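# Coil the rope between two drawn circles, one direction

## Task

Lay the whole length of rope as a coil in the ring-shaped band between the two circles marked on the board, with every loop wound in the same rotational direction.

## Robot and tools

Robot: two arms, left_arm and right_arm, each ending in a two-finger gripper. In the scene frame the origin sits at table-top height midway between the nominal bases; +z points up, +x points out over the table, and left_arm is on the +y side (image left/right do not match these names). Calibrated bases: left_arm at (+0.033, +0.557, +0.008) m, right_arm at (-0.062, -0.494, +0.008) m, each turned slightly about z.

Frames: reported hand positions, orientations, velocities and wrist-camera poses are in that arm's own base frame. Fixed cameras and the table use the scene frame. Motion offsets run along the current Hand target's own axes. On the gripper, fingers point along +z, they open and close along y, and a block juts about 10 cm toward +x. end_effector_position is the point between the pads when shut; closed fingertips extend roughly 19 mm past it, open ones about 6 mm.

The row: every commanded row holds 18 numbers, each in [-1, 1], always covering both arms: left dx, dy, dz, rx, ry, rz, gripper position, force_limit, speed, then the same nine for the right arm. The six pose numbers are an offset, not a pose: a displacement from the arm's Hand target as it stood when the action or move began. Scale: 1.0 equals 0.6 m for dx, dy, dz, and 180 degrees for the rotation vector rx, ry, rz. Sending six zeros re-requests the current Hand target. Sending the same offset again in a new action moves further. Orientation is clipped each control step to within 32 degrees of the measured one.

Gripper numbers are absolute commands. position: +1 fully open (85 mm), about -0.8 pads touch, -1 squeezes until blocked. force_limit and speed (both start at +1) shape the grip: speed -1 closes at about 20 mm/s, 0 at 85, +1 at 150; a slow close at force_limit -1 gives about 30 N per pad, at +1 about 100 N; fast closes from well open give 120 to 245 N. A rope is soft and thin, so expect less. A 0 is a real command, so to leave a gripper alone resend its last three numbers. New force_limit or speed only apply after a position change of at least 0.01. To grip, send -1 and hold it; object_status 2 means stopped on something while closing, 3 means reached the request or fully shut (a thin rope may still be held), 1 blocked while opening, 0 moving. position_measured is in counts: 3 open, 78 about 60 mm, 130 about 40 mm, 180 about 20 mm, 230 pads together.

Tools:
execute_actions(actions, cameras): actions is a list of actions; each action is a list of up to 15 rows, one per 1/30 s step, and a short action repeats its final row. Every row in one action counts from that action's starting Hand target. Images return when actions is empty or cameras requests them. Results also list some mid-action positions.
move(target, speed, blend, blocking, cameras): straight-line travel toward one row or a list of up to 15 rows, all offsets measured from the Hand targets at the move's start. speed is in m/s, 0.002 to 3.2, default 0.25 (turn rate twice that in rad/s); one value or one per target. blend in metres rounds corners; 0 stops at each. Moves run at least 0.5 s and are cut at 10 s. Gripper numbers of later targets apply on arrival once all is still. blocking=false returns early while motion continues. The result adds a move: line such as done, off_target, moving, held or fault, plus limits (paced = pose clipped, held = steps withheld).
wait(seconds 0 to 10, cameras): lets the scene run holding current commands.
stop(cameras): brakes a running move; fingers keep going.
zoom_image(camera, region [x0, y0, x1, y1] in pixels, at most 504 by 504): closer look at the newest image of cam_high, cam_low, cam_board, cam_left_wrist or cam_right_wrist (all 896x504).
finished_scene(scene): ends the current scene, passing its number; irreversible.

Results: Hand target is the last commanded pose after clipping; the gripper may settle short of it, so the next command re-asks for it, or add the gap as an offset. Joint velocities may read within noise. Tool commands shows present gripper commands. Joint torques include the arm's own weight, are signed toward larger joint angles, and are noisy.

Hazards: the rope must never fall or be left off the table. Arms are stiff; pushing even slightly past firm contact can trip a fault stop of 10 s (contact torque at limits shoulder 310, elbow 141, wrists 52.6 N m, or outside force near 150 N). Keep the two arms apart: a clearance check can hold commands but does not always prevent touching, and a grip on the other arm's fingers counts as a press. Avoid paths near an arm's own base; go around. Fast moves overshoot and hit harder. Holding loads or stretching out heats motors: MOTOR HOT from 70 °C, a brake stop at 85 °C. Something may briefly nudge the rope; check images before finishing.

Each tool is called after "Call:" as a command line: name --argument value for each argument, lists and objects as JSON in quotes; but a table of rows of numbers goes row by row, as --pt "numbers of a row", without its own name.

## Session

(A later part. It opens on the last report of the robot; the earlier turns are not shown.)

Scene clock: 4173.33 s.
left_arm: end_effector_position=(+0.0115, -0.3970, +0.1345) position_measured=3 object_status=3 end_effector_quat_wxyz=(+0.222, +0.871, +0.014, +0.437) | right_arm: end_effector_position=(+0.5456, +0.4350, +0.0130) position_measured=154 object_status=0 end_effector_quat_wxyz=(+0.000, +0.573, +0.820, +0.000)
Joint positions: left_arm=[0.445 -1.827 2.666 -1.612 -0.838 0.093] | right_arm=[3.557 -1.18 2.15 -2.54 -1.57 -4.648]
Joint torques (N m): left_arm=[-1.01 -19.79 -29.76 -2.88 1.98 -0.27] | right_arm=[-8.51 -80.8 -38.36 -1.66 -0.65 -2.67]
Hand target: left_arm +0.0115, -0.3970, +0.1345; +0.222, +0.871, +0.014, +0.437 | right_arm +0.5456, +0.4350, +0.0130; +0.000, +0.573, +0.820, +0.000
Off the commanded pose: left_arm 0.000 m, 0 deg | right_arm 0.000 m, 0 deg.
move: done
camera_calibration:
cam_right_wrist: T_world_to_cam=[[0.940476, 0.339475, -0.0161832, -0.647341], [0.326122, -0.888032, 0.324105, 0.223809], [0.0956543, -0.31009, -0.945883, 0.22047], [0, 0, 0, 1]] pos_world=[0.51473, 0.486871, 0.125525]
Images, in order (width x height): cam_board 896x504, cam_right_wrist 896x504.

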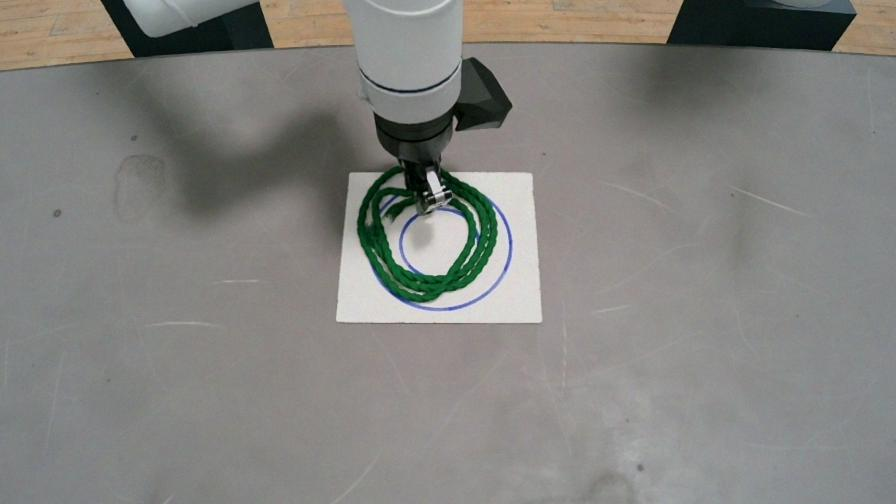

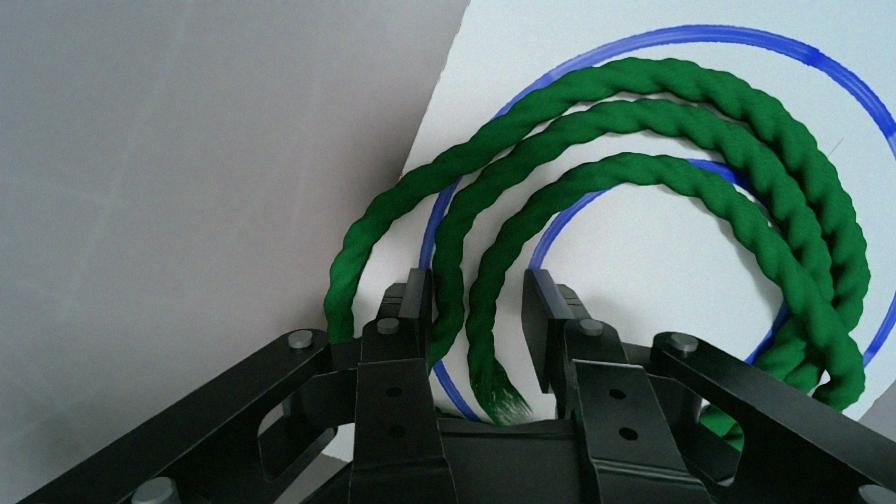

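Call:
move --pt "0 0 0 0 0 0 1 1 1 0 0 0 0 0 0 0.0 -1 -0.5" --pt "0 0 0 0 0 0 1 1 1 0 0 -0.0667 0 0 0 0.0 -1 0" --pt "0 0 0 0 0 0 1 1 1 0 -0.0467 -0.0667 0 0 0 1 -1 0" --pt "0 0 0 0 0 0 1 1 1 0 -0.0467 0.0183 0 0 0 1 -1 0" --pt "0 0 0 0 0 0 1 1 1 0 0.04 0.0183 0 0 0 1 -1 0" --speed '[0.1,0.1,0.15,0.06,0.03]' --cameras '["cam_board","cam_right_wrist"]'

Call:
zoom_image --camera "cam_board" --region '[360, 160, 530, 330]'

Scene clock: 4210.37 s.
left_arm: end_effector_position=(+0.0115, -0.3970, +0.1345) position_measured=3 object_status=3 end_effector_quat_wxyz=(+0.222, +0.871, +0.014, +0.437) | right_arm: end_effector_position=(+0.5680, +0.4433, +0.0020) position_measured=3 object_status=3 end_effector_quat_wxyz=(+0.000, +0.573, +0.820, +0.000)
Joint positions: left_arm=[0.445 -1.827 2.666 -1.612 -0.838 0.093] | right_arm=[3.555 -1.137 2.109 -2.542 -1.57 -4.65]
Joint torques (N m): left_arm=[-0.85 -18.34 -29.87 -2.87 2.13 -0.3] | right_arm=[-5.47 -86.12 -41.3 -1.9 3.79 -2.19]
Hand target: left_arm +0.0115, -0.3970, +0.1345; +0.222, +0.871, +0.014, +0.437 | right_arm +0.5681, +0.4433, +0.0020; +0.000, +0.573, +0.820, +0.000
Off the commanded pose: left_arm 0.000 m, 0 deg | right_arm 0.000 m, 0 deg.
move: done
camera_calibration:
cam_right_wrist: T_world_to_cam=[[0.940476, 0.339475, -0.0161832, -0.671369], [0.326122, -0.888032, 0.324105, 0.227351], [0.0956543, -0.31009, -0.945883, 0.210465], [0, 0, 0, 1]] pos_world=[0.53713, 0.495071, 0.114525]
Images, in order (width x height): cam_board 896x504, cam_right_wrist 896x504.

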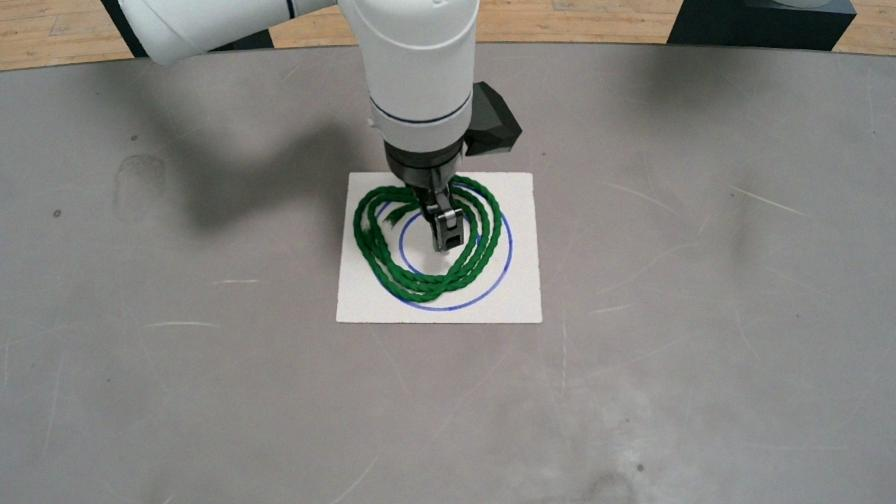

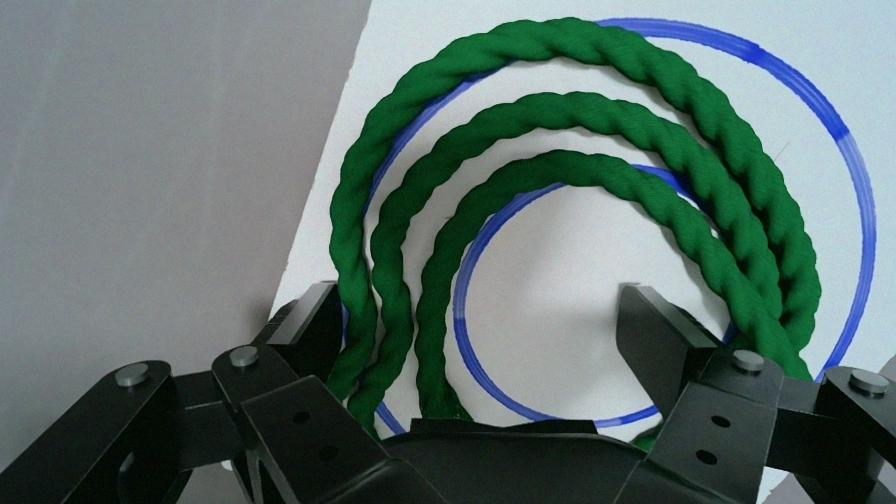

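Scaled by 2.965.

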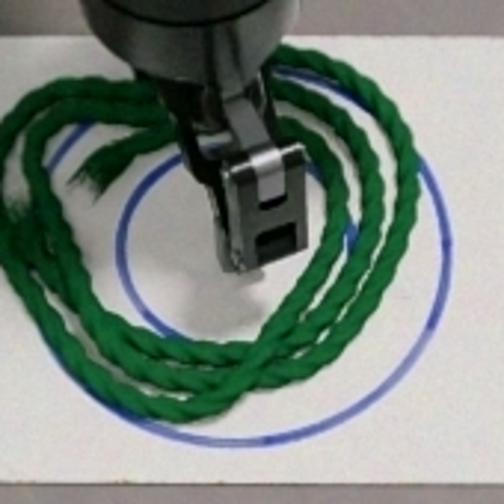

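Call:
move --pt "0 0 0 0 0 0 1 1 1 0 -0.003 0 0 0 0 1 -1 0" --pt "0 0 0 0 0 0 1 1 1 0 -0.003 -0.06 0 0 0 1 -1 0" --pt "0 0 0 0 0 0 1 1 1 -0.0804 -0.0325 -0.06 0 0 -0.2222 1 -1 0" --pt "0 0 0 0 0 0 1 1 1 -0.0804 -0.0325 0 0 0 -0.2222 1 -1 0" --pt "0 0 0 0 0 0 1 1 1 -0.0391 0.0167 0 0 0 -0.2222 1 -1 0" --speed '[0.1,0.1,0.25,0.06,0.03]' --cameras '["cam_board","cam_right_wrist"]'

Call:
zoom_image --camera "cam_board" --region '[360, 160, 530, 330]'

Scene clock: 4228.97 s.
left_arm: end_effector_position=(+0.0115, -0.3970, +0.1345) position_measured=3 object_status=3 end_effector_quat_wxyz=(+0.222, +0.871, +0.014, +0.437) | right_arm: end_effector_position=(+0.5856, +0.4246, +0.0020) position_measured=3 object_status=3 end_effector_quat_wxyz=(+0.000, +0.258, +0.966, +0.000)
Joint positions: left_arm=[0.445 -1.827 2.666 -1.612 -0.838 0.093] | right_arm=[3.521 -1.134 2.103 -2.539 -1.57 -5.383]
Joint torques (N m): left_arm=[0.2 -19.11 -29.49 -3.07 2.28 -0.14] | right_arm=[9.98 -88.64 -39.84 -2.08 3.68 4.33]
Hand target: left_arm +0.0115, -0.3970, +0.1345; +0.222, +0.871, +0.014, +0.437 | right_arm +0.5856, +0.4247, +0.0020; +0.000, +0.258, +0.966, +0.000
Off the commanded pose: left_arm 0.000 m, 0 deg | right_arm 0.000 m, 0 deg.
move: done
camera_calibration:
cam_right_wrist: T_world_to_cam=[[0.502279, 0.864562, -0.0157516, -0.647971], [0.820586, -0.470829, 0.323973, -0.261622], [0.272678, -0.17565, -0.945935, 0.0422566], [0, 0, 0, 1]] pos_world=[0.528623, 0.444455, 0.114524]
Images, in order (width x height): cam_board 896x504, cam_right_wrist 896x504.

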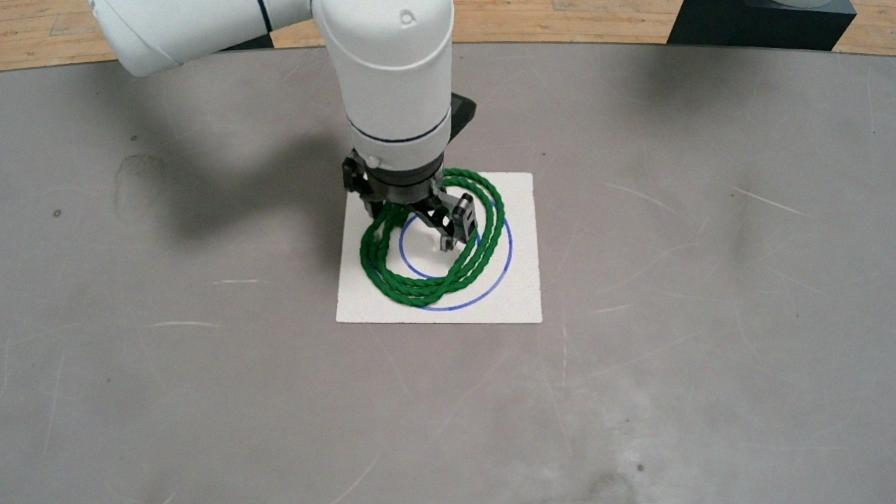

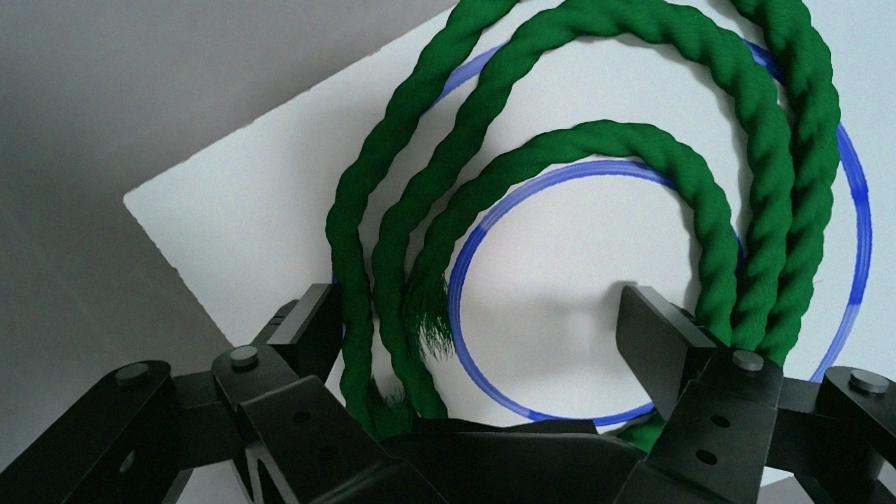

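Scaled by 2.965.

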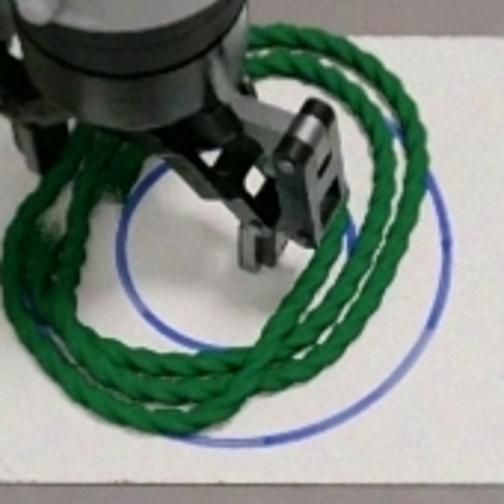

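Call:
move --pt "0 0 0 0 0 0 1 1 1 0 -0.003 0 0 0 0 1 -1 0" --pt "0 0 0 0 0 0 1 1 1 0 -0.003 -0.06 0 0 0 1 -1 0" --pt "0 0 0 0 0 0 1 1 1 -0.0749 -0.0284 -0.06 0 0 -0.2222 1 -1 0" --pt "0 0 0 0 0 0 1 1 1 -0.0749 -0.0284 0 0 0 -0.2222 1 -1 0" --pt "0 0 0 0 0 0 1 1 1 -0.0385 0.0149 0 0 0 -0.2222 1 -1 0" --speed '[0.1,0.1,0.25,0.06,0.03]' --cameras '["cam_board","cam_right_wrist"]'

Call:
zoom_image --camera "cam_board" --region '[360, 160, 530, 330]'

Scene clock: 4244.13 s.
left_arm: end_effector_position=(+0.0115, -0.3970, +0.1345) position_measured=3 object_status=3 end_effector_quat_wxyz=(+0.222, +0.871, +0.014, +0.437) | right_arm: end_effector_position=(+0.6101, +0.4208, +0.0020) position_measured=3 object_status=3 end_effector_quat_wxyz=(+0.000, -0.088, +0.996, +0.000)
Joint positions: left_arm=[0.445 -1.827 2.666 -1.612 -0.838 0.093] | right_arm=[3.503 -1.115 2.068 -2.523 -1.57 -6.098]
Joint torques (N m): left_arm=[-1.48 -19.94 -28.95 -3.07 2.06 -0.19] | right_arm=[8.18 -89.77 -39.51 -1.87 3.42 4.03]
Hand target: left_arm +0.0115, -0.3970, +0.1345; +0.222, +0.871, +0.014, +0.437 | right_arm +0.6101, +0.4210, +0.0020; +0.000, -0.088, +0.996, +0.000
Off the commanded pose: left_arm 0.000 m, 0 deg | right_arm 0.000 m, 0 deg.
move: done
camera_calibration:
cam_right_wrist: T_world_to_cam=[[-0.170887, 0.985172, -0.0152767, -0.297023], [0.931216, 0.166555, 0.324185, -0.619266], [0.321922, 0.0411732, -0.94587, -0.0863711], [0, 0, 0, 1]] pos_world=[0.553718, 0.399317, 0.114523]
Images, in order (width x height): cam_board 896x504, cam_right_wrist 896x504.

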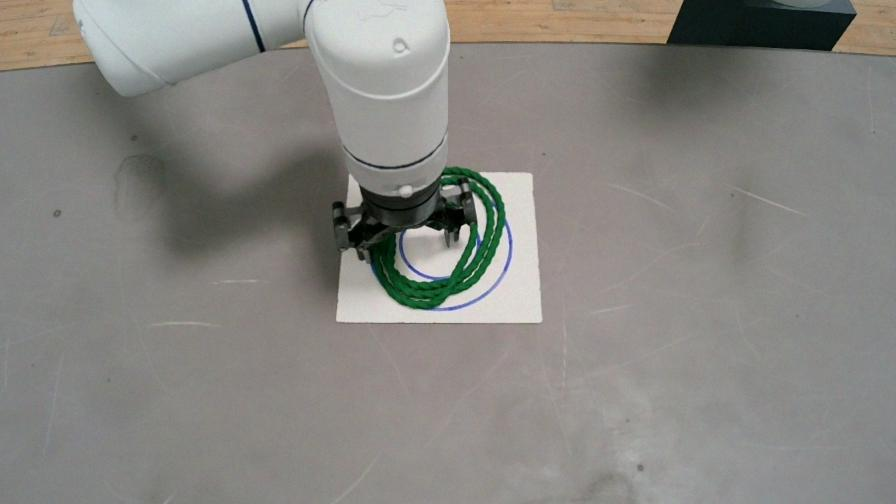

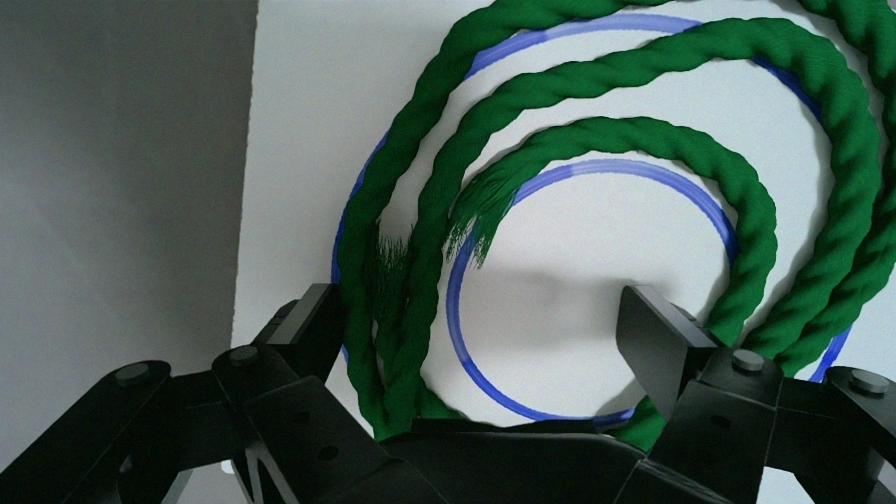

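Scaled by 2.965.

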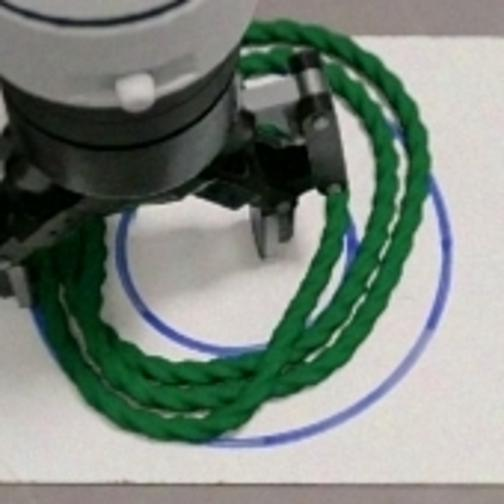

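Call:
move --pt "0 0 0 0 0 0 1 1 1 0 -0.003 0 0 0 0 1 -1 0" --pt "0 0 0 0 0 0 1 1 1 0 -0.003 -0.07 0 0 0 1 -1 0" --pt "0 0 0 0 0 0 1 1 1 0.1286 0.1068 -0.07 0 0 0.6111 1 -1 0" --pt "0 0 0 0 0 0 1 1 1 0.1286 0.1068 0 0 0 0.6111 1 -1 0" --pt "0 0 0 0 0 0 1 1 1 0.0572 0.0808 0 0 0 0.6111 1 -1 0" --speed '[0.1,0.1,0.35,0.06,0.035]' --cameras '["cam_board","cam_right_wrist"]'

Call:
zoom_image --camera "cam_board" --region '[360, 160, 530, 330]'

Scene clock: 4263.97 s.
left_arm: end_effector_position=(+0.0115, -0.3970, +0.1345) position_measured=3 object_status=3 end_effector_quat_wxyz=(+0.222, +0.871, +0.014, +0.437) | right_arm: end_effector_position=(+0.5676, +0.4627, +0.0020) position_measured=3 object_status=3 end_effector_quat_wxyz=(+0.000, +0.765, +0.644, +0.000)
Joint positions: left_arm=[0.445 -1.827 2.666 -1.612 -0.838 0.093] | right_arm=[3.58 -1.124 2.085 -2.531 -1.57 -4.101]
Joint torques (N m): left_arm=[-1.43 -20.07 -29.35 -3.26 2 -0.03] | right_arm=[-4.19 -90.38 -38.73 -1.94 -2.05 -2.99]
Hand target: left_arm +0.0115, -0.3970, +0.1345; +0.222, +0.871, +0.014, +0.437 | right_arm +0.5678, +0.4627, +0.0020; +0.000, +0.765, +0.644, +0.000
Off the commanded pose: left_arm 0.000 m, 0 deg | right_arm 0.000 m, 0 deg.
move: done
camera_calibration:
cam_right_wrist: T_world_to_cam=[[0.984198, -0.176318, -0.0163458, -0.463833], [-0.161585, -0.932029, 0.324364, 0.541896], [-0.0724258, -0.316597, -0.945791, 0.314952], [0, 0, 0, 1]] pos_world=[0.566876, 0.522994, 0.114526]
Images, in order (width x height): cam_board 896x504, cam_right_wrist 896x504.

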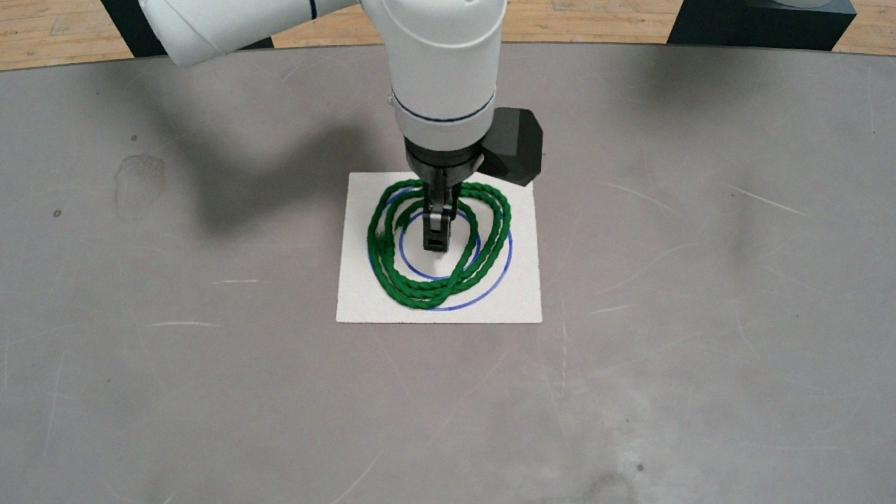

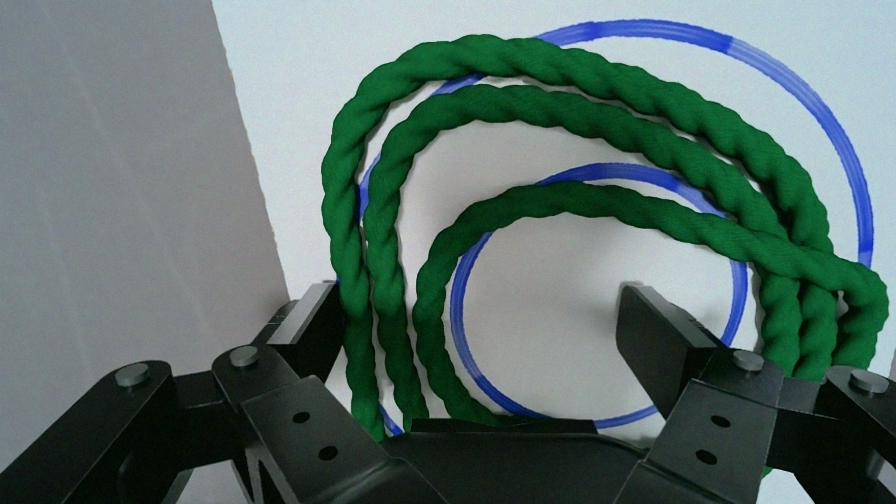

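Scaled by 2.965.

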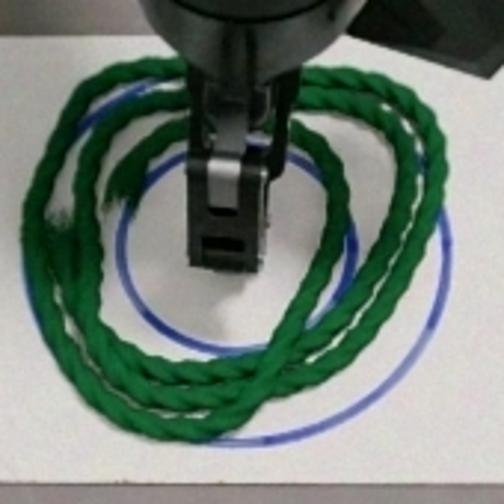

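Call:
move --pt "0 0 0 0 0 0 1 1 1 0 -0.003 0 0 0 0 1 -1 0" --pt "0 0 0 0 0 0 1 1 1 0 -0.003 -0.06 0 0 0 1 -1 0" --pt "0 0 0 0 0 0 1 1 1 -0.085 -0.0239 -0.06 0 0 -0.25 1 -1 0" --pt "0 0 0 0 0 0 1 1 1 -0.085 -0.0239 0 0 0 -0.25 1 -1 0" --pt "0 0 0 0 0 0 1 1 1 -0.042 0.0191 0 0 0 -0.25 1 -1 0" --speed '[0.1,0.1,0.25,0.06,0.035]' --cameras '["cam_board","cam_right_wrist"]'

Call:
zoom_image --camera "cam_board" --region '[360, 160, 530, 330]'

Scene clock: 4282.27 s.
left_arm: end_effector_position=(+0.0115, -0.3970, +0.1345) position_measured=3 object_status=3 end_effector_quat_wxyz=(+0.222, +0.871, +0.014, +0.437) | right_arm: end_effector_position=(+0.5747, +0.4358, +0.0020) position_measured=3 object_status=3 end_effector_quat_wxyz=(+0.000, +0.461, +0.888, +0.000)
Joint positions: left_arm=[0.445 -1.827 2.666 -1.612 -0.838 0.093] | right_arm=[3.542 -1.137 2.107 -2.541 -1.57 -4.926]
Joint torques (N m): left_arm=[-1.54 -19.67 -29.31 -2.98 1.9 -0.11] | right_arm=[9.68 -87.21 -38.24 -2.25 3.13 4.08]
Hand target: left_arm +0.0115, -0.3970, +0.1345; +0.222, +0.871, +0.014, +0.437 | right_arm +0.5748, +0.4359, +0.0020; +0.000, +0.461, +0.888, +0.000
Off the commanded pose: left_arm 0.000 m, 0 deg | right_arm 0.000 m, 0 deg.
move: done
camera_calibration:
cam_right_wrist: T_world_to_cam=[[0.820583, 0.571303, -0.0160181, -0.707253], [0.544805, -0.773439, 0.324006, 0.0429517], [0.172717, -0.274601, -0.945919, 0.147761], [0, 0, 0, 1]] pos_world=[0.531439, 0.477851, 0.114524]
Images, in order (width x height): cam_board 896x504, cam_right_wrist 896x504.

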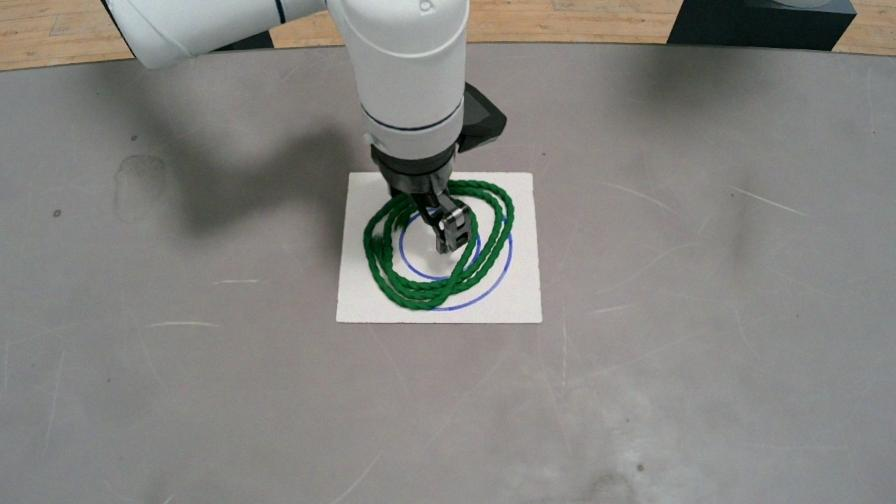

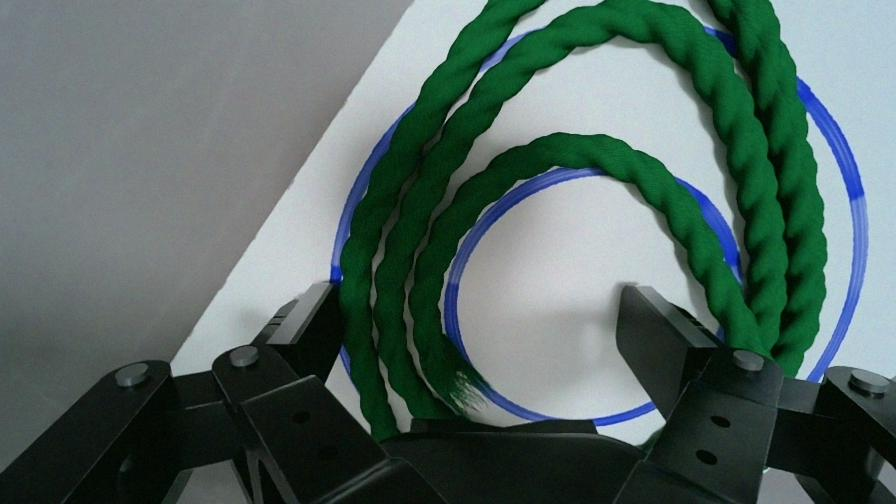

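Scaled by 2.965.

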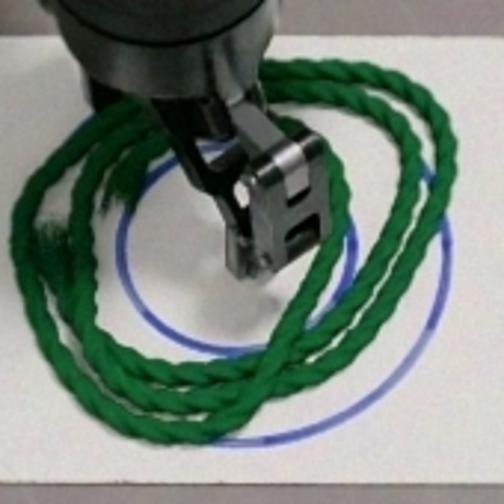

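Call:
move --pt "0 0 0 0 0 0 1 1 1 0 -0.003 0 0 0 0 1 -1 0" --pt "0 0 0 0 0 0 1 1 1 0 -0.003 -0.06 0 0 0 1 -1 0" --pt "0 0 0 0 0 0 1 1 1 0.1199 0.0488 -0.06 0 0 0.4722 1 -1 0" --pt "0 0 0 0 0 0 1 1 1 0.1199 0.0488 0 0 0 0.4722 1 -1 0" --pt "0 0 0 0 0 0 1 1 1 0.0592 0.0541 0 0 0 0.4722 1 -1 0" --speed '[0.1,0.1,0.3,0.06,0.035]' --cameras '["cam_board","cam_right_wrist"]'

Call:
zoom_image --camera "cam_board" --region '[360, 160, 530, 330]'

Scene clock: 4301.27 s.
left_arm: end_effector_position=(+0.0115, -0.3970, +0.1345) position_measured=3 object_status=3 end_effector_quat_wxyz=(+0.222, +0.871, +0.014, +0.437) | right_arm: end_effector_position=(+0.5808, +0.4837, +0.0020) position_measured=3 object_status=3 end_effector_quat_wxyz=(+0.000, +0.939, +0.343, +0.000)
Joint positions: left_arm=[0.445 -1.827 2.666 -1.612 -0.838 0.093] | right_arm=[3.599 -1.099 2.038 -2.51 -1.57 -3.385]
Joint torques (N m): left_arm=[0.09 -20.49 -29.29 -2.85 1.97 -0.05] | right_arm=[-8.4 -139.56 -23.37 -7.06 -1.46 -3.11]
Hand target: left_arm +0.0115, -0.3970, +0.1345; +0.222, +0.871, +0.014, +0.437 | right_arm +0.5809, +0.4836, +0.0020; +0.000, +0.939, +0.343, +0.000
Off the commanded pose: left_arm 0.000 m, 0 deg | right_arm 0.000 m, 0 deg.
move: done
camera_calibration:
cam_right_wrist: T_world_to_cam=[[0.640668, -0.767644, -0.0163134, 0.0125462], [-0.722731, -0.610085, 0.324741, 0.733824], [-0.259238, -0.196261, -0.945662, 0.372886], [0, 0, 0, 1]] pos_world=[0.618985, 0.530509, 0.114526]
Images, in order (width x height): cam_board 896x504, cam_right_wrist 896x504.

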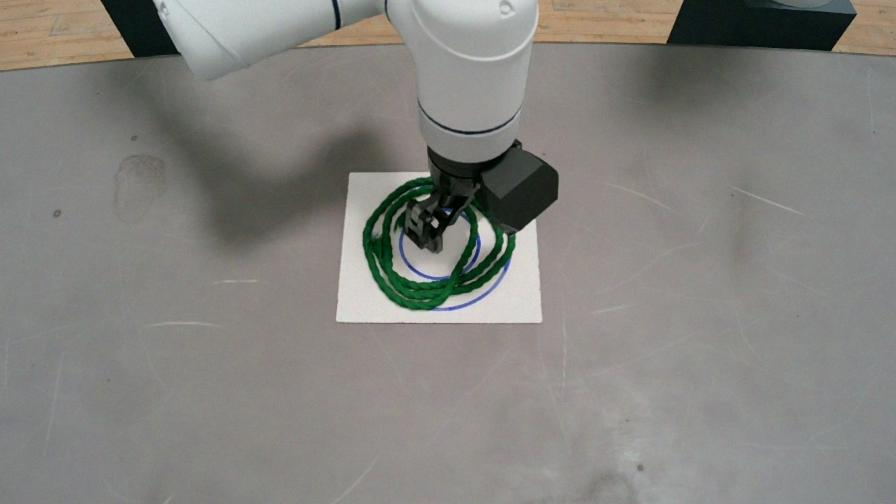

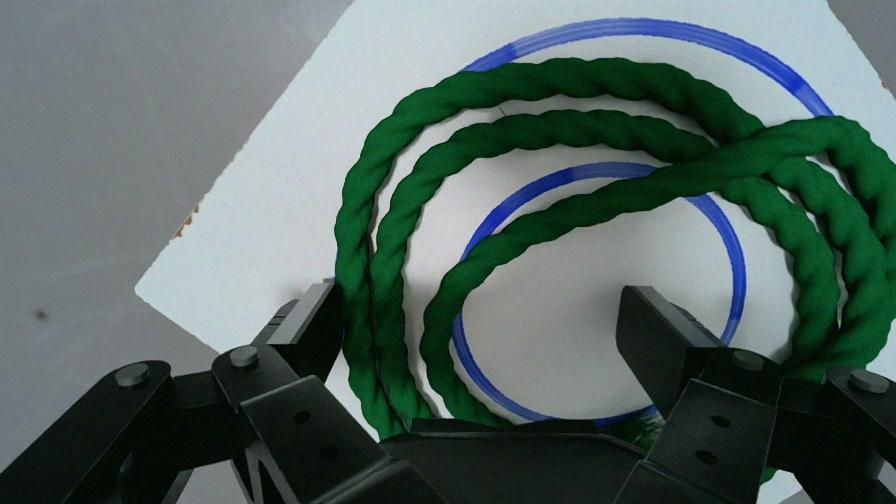

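Scaled by 2.965.

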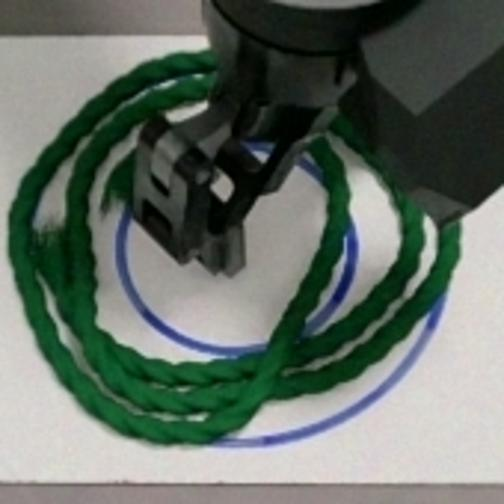

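Call:
move --pt "0 0 0 0 0 0 1 1 1 0 -0.003 0 0 0 0 1 -1 0" --pt "0 0 0 0 0 0 1 1 1 0 -0.003 -0.06 0 0 0 1 -1 0" --pt "0 0 0 0 0 0 1 1 1 -0.1095 0.089 -0.06 0 0 -0.5833 1 -1 0" --pt "0 0 0 0 0 0 1 1 1 -0.1095 0.089 0 0 0 -0.5833 1 -1 0" --pt "0 0 0 0 0 0 1 1 1 -0.0556 0.0746 0 0 0 -0.5833 1 -1 0" --pt "0 0 0 0 0 0 1 1 1 -0.0556 0.0746 -0.06 0 0 -0.5833 1 -1 0" --pt "0 0 0 0 0 0 1 1 1 -0.0778 0.1373 -0.06 0 0 -0.75 1 -1 0" --pt "0 0 0 0 0 0 1 1 1 -0.0778 0.1373 0 0 0 -0.75 1 -1 0" --pt "0 0 0 0 0 0 1 1 1 -0.0407 0.1003 0 0 0 -0.75 1 -1 0" --speed '[0.1,0.12,0.4,0.08,0.04,0.12,0.3,0.08,0.04]' --cameras '["cam_board","cam_right_wrist"]'

Call:
zoom_image --camera "cam_board" --region '[360, 160, 530, 330]'

Scene clock: 4331.47 s.
left_arm: end_effector_position=(+0.0115, -0.3970, +0.1345) position_measured=3 object_status=3 end_effector_quat_wxyz=(+0.222, +0.871, +0.014, +0.437) | right_arm: end_effector_position=(+0.6010, +0.4217, +0.0020) position_measured=3 object_status=3 end_effector_quat_wxyz=(+0.000, +0.042, +0.999, +0.000)
Joint positions: left_arm=[0.445 -1.827 2.666 -1.612 -0.838 0.093] | right_arm=[3.509 -1.122 2.082 -2.53 -1.57 -5.831]
Joint torques (N m): left_arm=[-0.2 -20.1 -29.59 -3.18 2.09 -0.22] | right_arm=[10.84 -90.58 -39.6 -2.26 2.58 4.29]
Hand target: left_arm +0.0115, -0.3970, +0.1345; +0.222, +0.871, +0.014, +0.437 | right_arm +0.6010, +0.4219, +0.0020; +0.000, +0.042, +0.999, +0.000
Off the commanded pose: left_arm 0.000 m, 0 deg | right_arm 0.000 m, 0 deg.
move: done
camera_calibration:
cam_right_wrist: T_world_to_cam=[[0.0897974, 0.995841, -0.0153889, -0.460594], [0.942647, -0.079993, 0.324063, -0.51378], [0.321484, -0.0436063, -0.94591, -0.0474527], [0, 0, 0, 1]] pos_world=[0.540929, 0.415511, 0.114523]
Images, in order (width x height): cam_board 896x504, cam_right_wrist 896x504.

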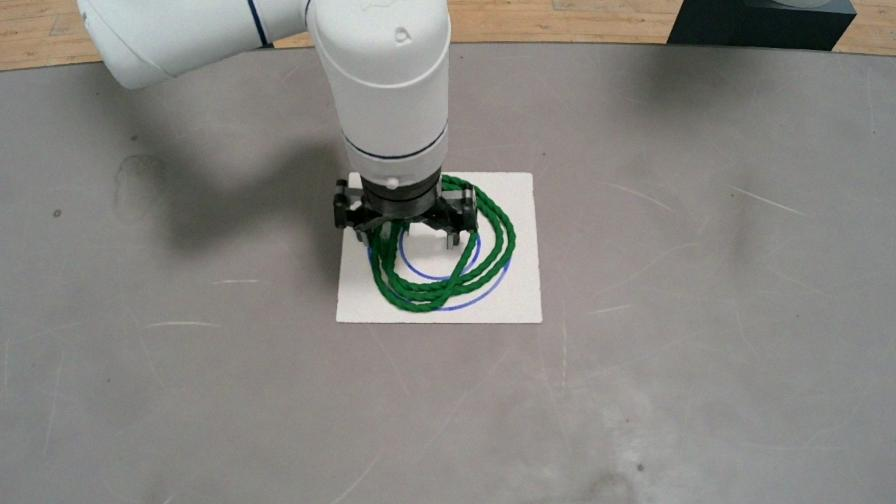

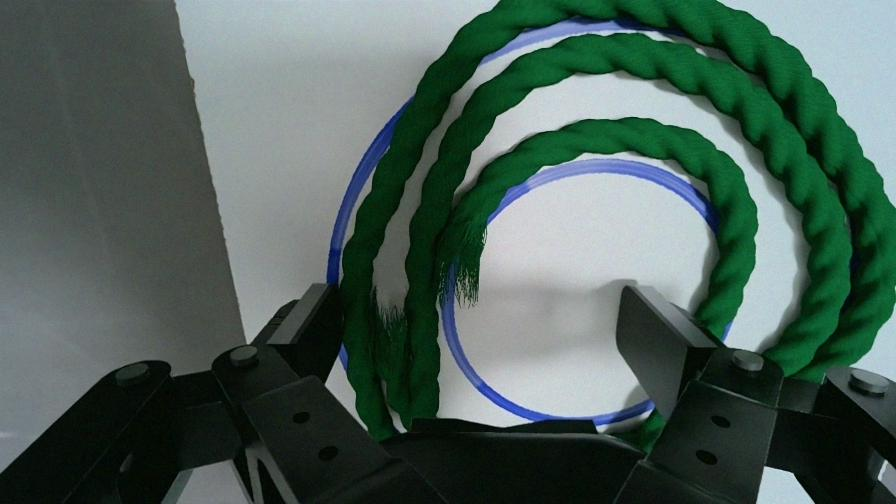

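Scaled by 2.965.

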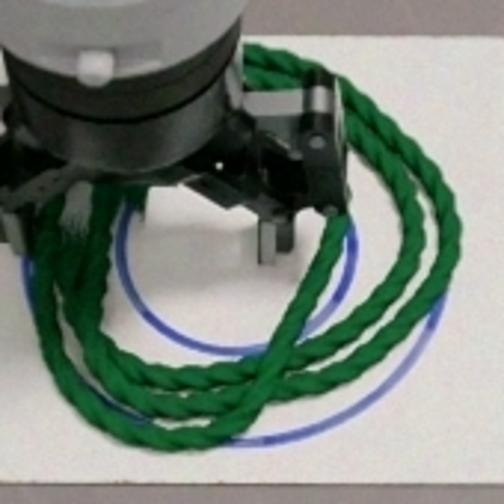

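Call:
move --pt "0 0 0 0 0 0 1 1 1 0 -0.003 0 0 0 0 1 -1 0" --pt "0 0 0 0 0 0 1 1 1 0 -0.003 -0.07 0 0 0 1 -1 0" --pt "0 0 0 0 0 0 1 1 1 -0.103 0.0202 -0.07 0 0 0.6111 1 -1 0" --pt "0 0 0 0 0 0 1 1 1 -0.103 0.0202 0 0 0 0.6111 1 -1 0" --pt "0 0 0 0 0 0 1 1 1 -0.0537 0.0382 0 0 0 0.6111 1 -1 0" --speed '[0.1,0.12,0.4,0.08,0.035]' --cameras '["cam_board","cam_right_wrist"]'

Call:
zoom_image --camera "cam_board" --region '[360, 160, 530, 330]'

Scene clock: 4354.13 s.
left_arm: end_effector_position=(+0.0115, -0.3970, +0.1345) position_measured=3 object_status=3 end_effector_quat_wxyz=(+0.222, +0.871, +0.014, +0.437) | right_arm: end_effector_position=(+0.6352, +0.4419, +0.0019) position_measured=3 object_status=3 end_effector_quat_wxyz=(+0.000, +0.843, +0.538, +0.000) end_effector_velocity=(-0.002, +0.001, +0.000) end_effector_angular_velocity=(+0.000, +0.000, -0.002)
Joint positions: left_arm=[0.445 -1.827 2.666 -1.612 -0.838 0.093] | right_arm=[3.518 -1.079 2.001 -2.493 -1.57 -3.902]
Joint velocities: left_arm=[within noise] | right_arm=[0.002 -0.001 0.002 -0.001 0 0.005]
Joint torques (N m): left_arm=[-0.11 -21.09 -29.69 -2.85 2.04 -0.06] | right_arm=[10.75 -149.73 -20.93 -7.54 2.03 3.71]
Hand target: left_arm +0.0115, -0.3970, +0.1345; +0.222, +0.871, +0.014, +0.437 | right_arm +0.6350, +0.4420, +0.0019; +0.000, +0.843, +0.538, +0.000
Off the commanded pose: left_arm 0.000 m, 0 deg | right_arm 0.000 m, 0 deg.
move: done
camera_calibration:
cam_right_wrist: T_world_to_cam=[[0.905061, -0.424965, -0.0163867, -0.373845], [-0.397196, -0.858435, 0.324538, 0.650661], [-0.151984, -0.287218, -0.945731, 0.350751], [0, 0, 0, 1]] pos_world=[0.650101, 0.500421, 0.114426]
Images, in order (width x height): cam_board 896x504, cam_right_wrist 896x504.

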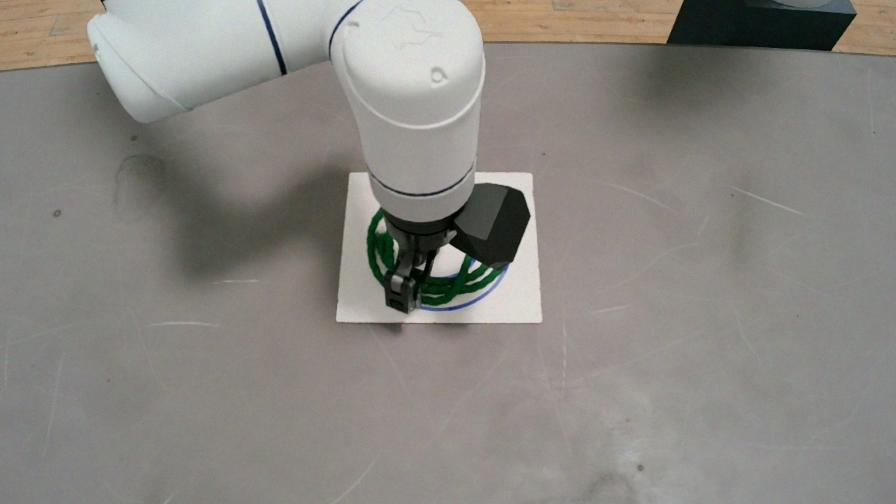

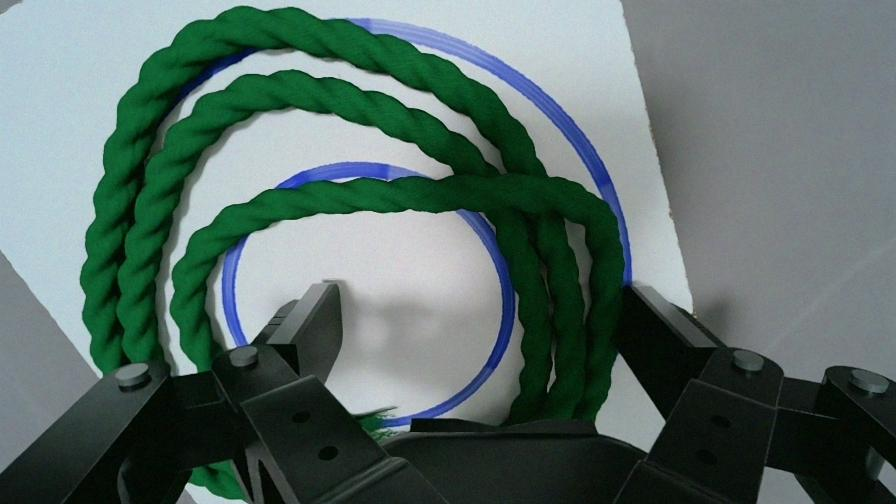

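Scaled by 2.965.

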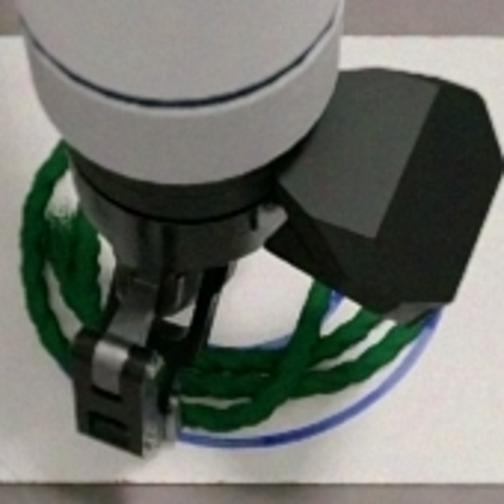

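Call:
move --pt "0 0 0 0 0 0 1 1 1 0 0.003 0 0 0 0 1 -1 0" --pt "0 0 0 0 0 0 1 1 1 0 0.003 -0.07 0 0 0 1 -1 0" --pt "0 0 0 0 0 0 1 1 1 0.089 -0.1325 -0.07 0 0 0.2778 1 -1 0" --pt "0 0 0 0 0 0 1 1 1 0.089 -0.1325 0 0 0 0.2778 1 -1 0" --pt "0 0 0 0 0 0 1 1 1 0.0437 -0.0943 0 0 0 0.2778 1 -1 0" --pt "0 0 0 0 0 0 1 1 1 0.0437 -0.0943 -0.07 0 0 0.2778 1 -1 0" --pt "0 0 0 0 0 0 1 1 1 -0.0112 -0.182 -0.07 0 0 -0.0278 1 -1 0" --pt "0 0 0 0 0 0 1 1 1 -0.0112 -0.182 0 0 0 -0.0278 1 -1 0" --pt "0 0 0 0 0 0 1 1 1 -0.0053 -0.1147 0 0 0 -0.0278 1 -1 0" --speed '[0.1,0.12,0.35,0.08,0.04,0.12,0.3,0.08,0.04]' --cameras '["cam_board","cam_right_wrist"]'

Call:
zoom_image --camera "cam_board" --region '[360, 160, 530, 330]'

Scene clock: 4378.63 s.
left_arm: end_effector_position=(+0.0115, -0.3970, +0.1345) position_measured=3 object_status=3 end_effector_quat_wxyz=(+0.222, +0.871, +0.014, +0.437) | right_arm: end_effector_position=(+0.5711, +0.4681, +0.0020) position_measured=3 object_status=3 end_effector_quat_wxyz=(+0.000, +0.818, +0.575, +0.000)
Joint positions: left_arm=[0.445 -1.827 2.666 -1.612 -0.838 0.093] | right_arm=[3.585 -1.118 2.073 -2.526 -1.57 -3.922]
Joint torques (N m): left_arm=[-0.92 -19.3 -29.6 -3 2.05 -0.12] | right_arm=[-7.5 -88.69 -38.14 -2.06 -1.96 -2.88]
Hand target: left_arm +0.0115, -0.3970, +0.1345; +0.222, +0.871, +0.014, +0.437 | right_arm +0.5713, +0.4680, +0.0020; +0.000, +0.818, +0.575, +0.000
Off the commanded pose: left_arm 0.000 m, 0 deg | right_arm 0.000 m, 0 deg.
move: done
camera_calibration:
cam_right_wrist: T_world_to_cam=[[0.938699, -0.344347, -0.0164422, -0.361584], [-0.320745, -0.889854, 0.324473, 0.618669], [-0.126362, -0.299309, -0.945752, 0.339638], [0, 0, 0, 1]] pos_world=[0.580771, 0.527671, 0.114526]
Images, in order (width x height): cam_board 896x504, cam_right_wrist 896x504.

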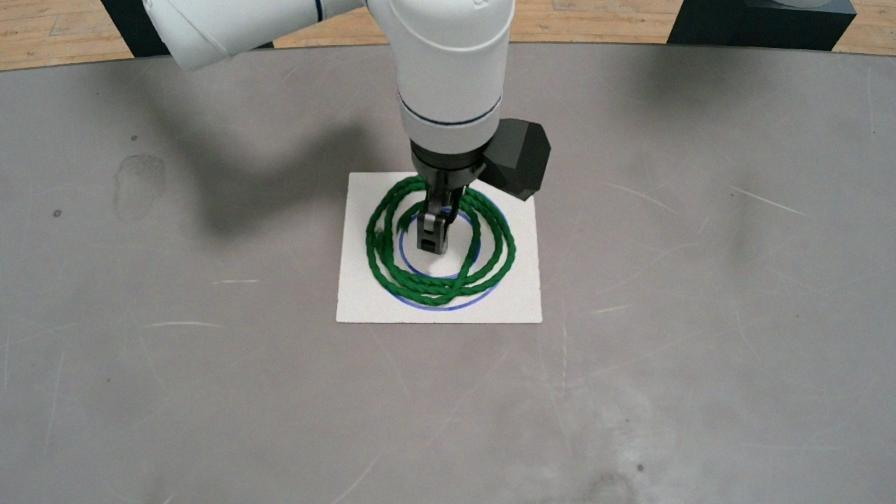

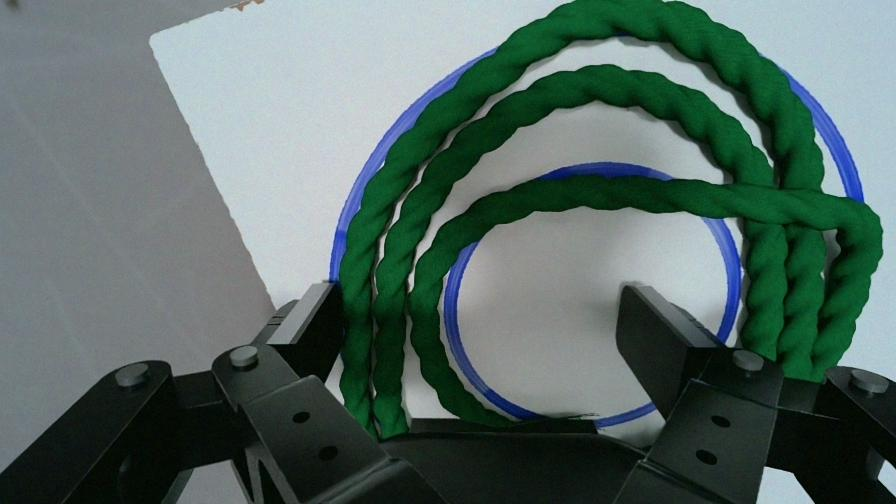

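Scaled by 2.965.

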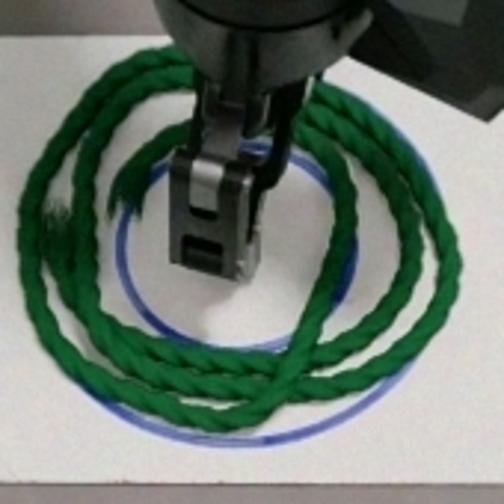

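Call:
move --pt "0 0 0 0 0 0 1 1 1 0 -0.003 0 0 0 0 1 -1 0" --pt "0 0 0 0 0 0 1 1 1 0 -0.003 -0.06 0 0 0 1 -1 0" --pt "0 0 0 0 0 0 1 1 1 -0.0848 -0.0272 -0.06 0 0 -0.25 1 -1 0" --pt "0 0 0 0 0 0 1 1 1 -0.0848 -0.0272 0 0 0 -0.25 1 -1 0" --pt "0 0 0 0 0 0 1 1 1 -0.0395 0.0183 0 0 0 -0.25 1 -1 0" --pt "0 0 0 0 0 0 1 1 1 -0.0395 0.0183 -0.06 0 0 -0.25 1 -1 0" --pt "0 0 0 0 0 0 1 1 1 0.1095 0.0285 -0.06 0 0 0.4167 1 -1 0" --pt "0 0 0 0 0 0 1 1 1 0.1095 0.0285 0 0 0 0.4167 1 -1 0" --pt "0 0 0 0 0 0 1 1 1 0.054 0.0433 0 0 0 0.4167 1 -1 0" --speed '[0.1,0.12,0.35,0.08,0.04,0.12,0.45,0.08,0.04]' --cameras '["cam_board","cam_right_wrist"]'

Call:
zoom_image --camera "cam_board" --region '[360, 160, 530, 330]'

Scene clock: 4403.43 s.
left_arm: end_effector_position=(+0.0115, -0.3970, +0.1345) position_measured=3 object_status=3 end_effector_quat_wxyz=(+0.222, +0.871, +0.014, +0.437) | right_arm: end_effector_position=(+0.6067, +0.4898, +0.0020) position_measured=3 object_status=3 end_effector_quat_wxyz=(+0.000, +0.999, -0.042, +0.000) end_effector_velocity=(-0.001, -0.002, -0.001) end_effector_angular_velocity=(+0.000, +0.001, -0.001)
Joint positions: left_arm=[0.445 -1.827 2.666 -1.612 -0.838 0.093] | right_arm=[3.591 -1.072 1.989 -2.488 -1.57 -2.607]
Joint velocities: left_arm=[within noise] | right_arm=[-0.002 -0.002 0.005 -0.002 0 -0.001]
Joint torques (N m): left_arm=[-1.96 -18.84 -29.56 -3.18 2.04 -0.05] | right_arm=[-6.8 -150 -19.56 -7.66 -1.23 -2.74]
Hand target: left_arm +0.0115, -0.3970, +0.1345; +0.222, +0.871, +0.014, +0.437 | right_arm +0.6067, +0.4897, +0.0020; +0.000, +0.999, -0.042, +0.000
Off the commanded pose: left_arm 0.000 m, 0 deg | right_arm 0.000 m, 0 deg.
move: done
camera_calibration:
cam_right_wrist: T_world_to_cam=[[-0.0897636, -0.995834, -0.0160484, 0.555522], [-0.942316, 0.0797005, 0.325098, 0.551679], [-0.322464, 0.0443046, -0.945544, 0.301266], [0, 0, 0, 1]] pos_world=[0.666869, 0.495891, 0.114427]
Images, in order (width x height): cam_board 896x504, cam_right_wrist 896x504.

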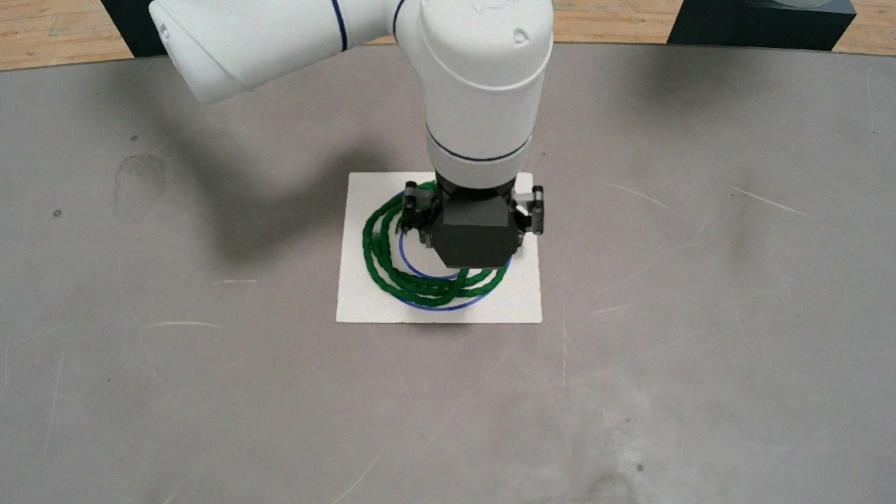

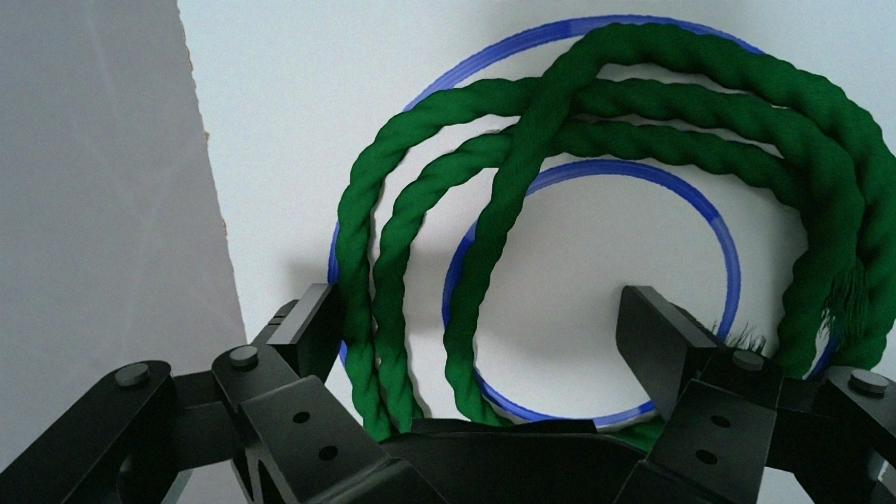

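Scaled by 2.965.

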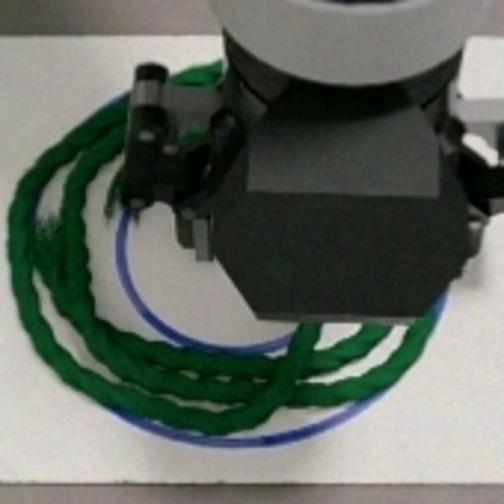

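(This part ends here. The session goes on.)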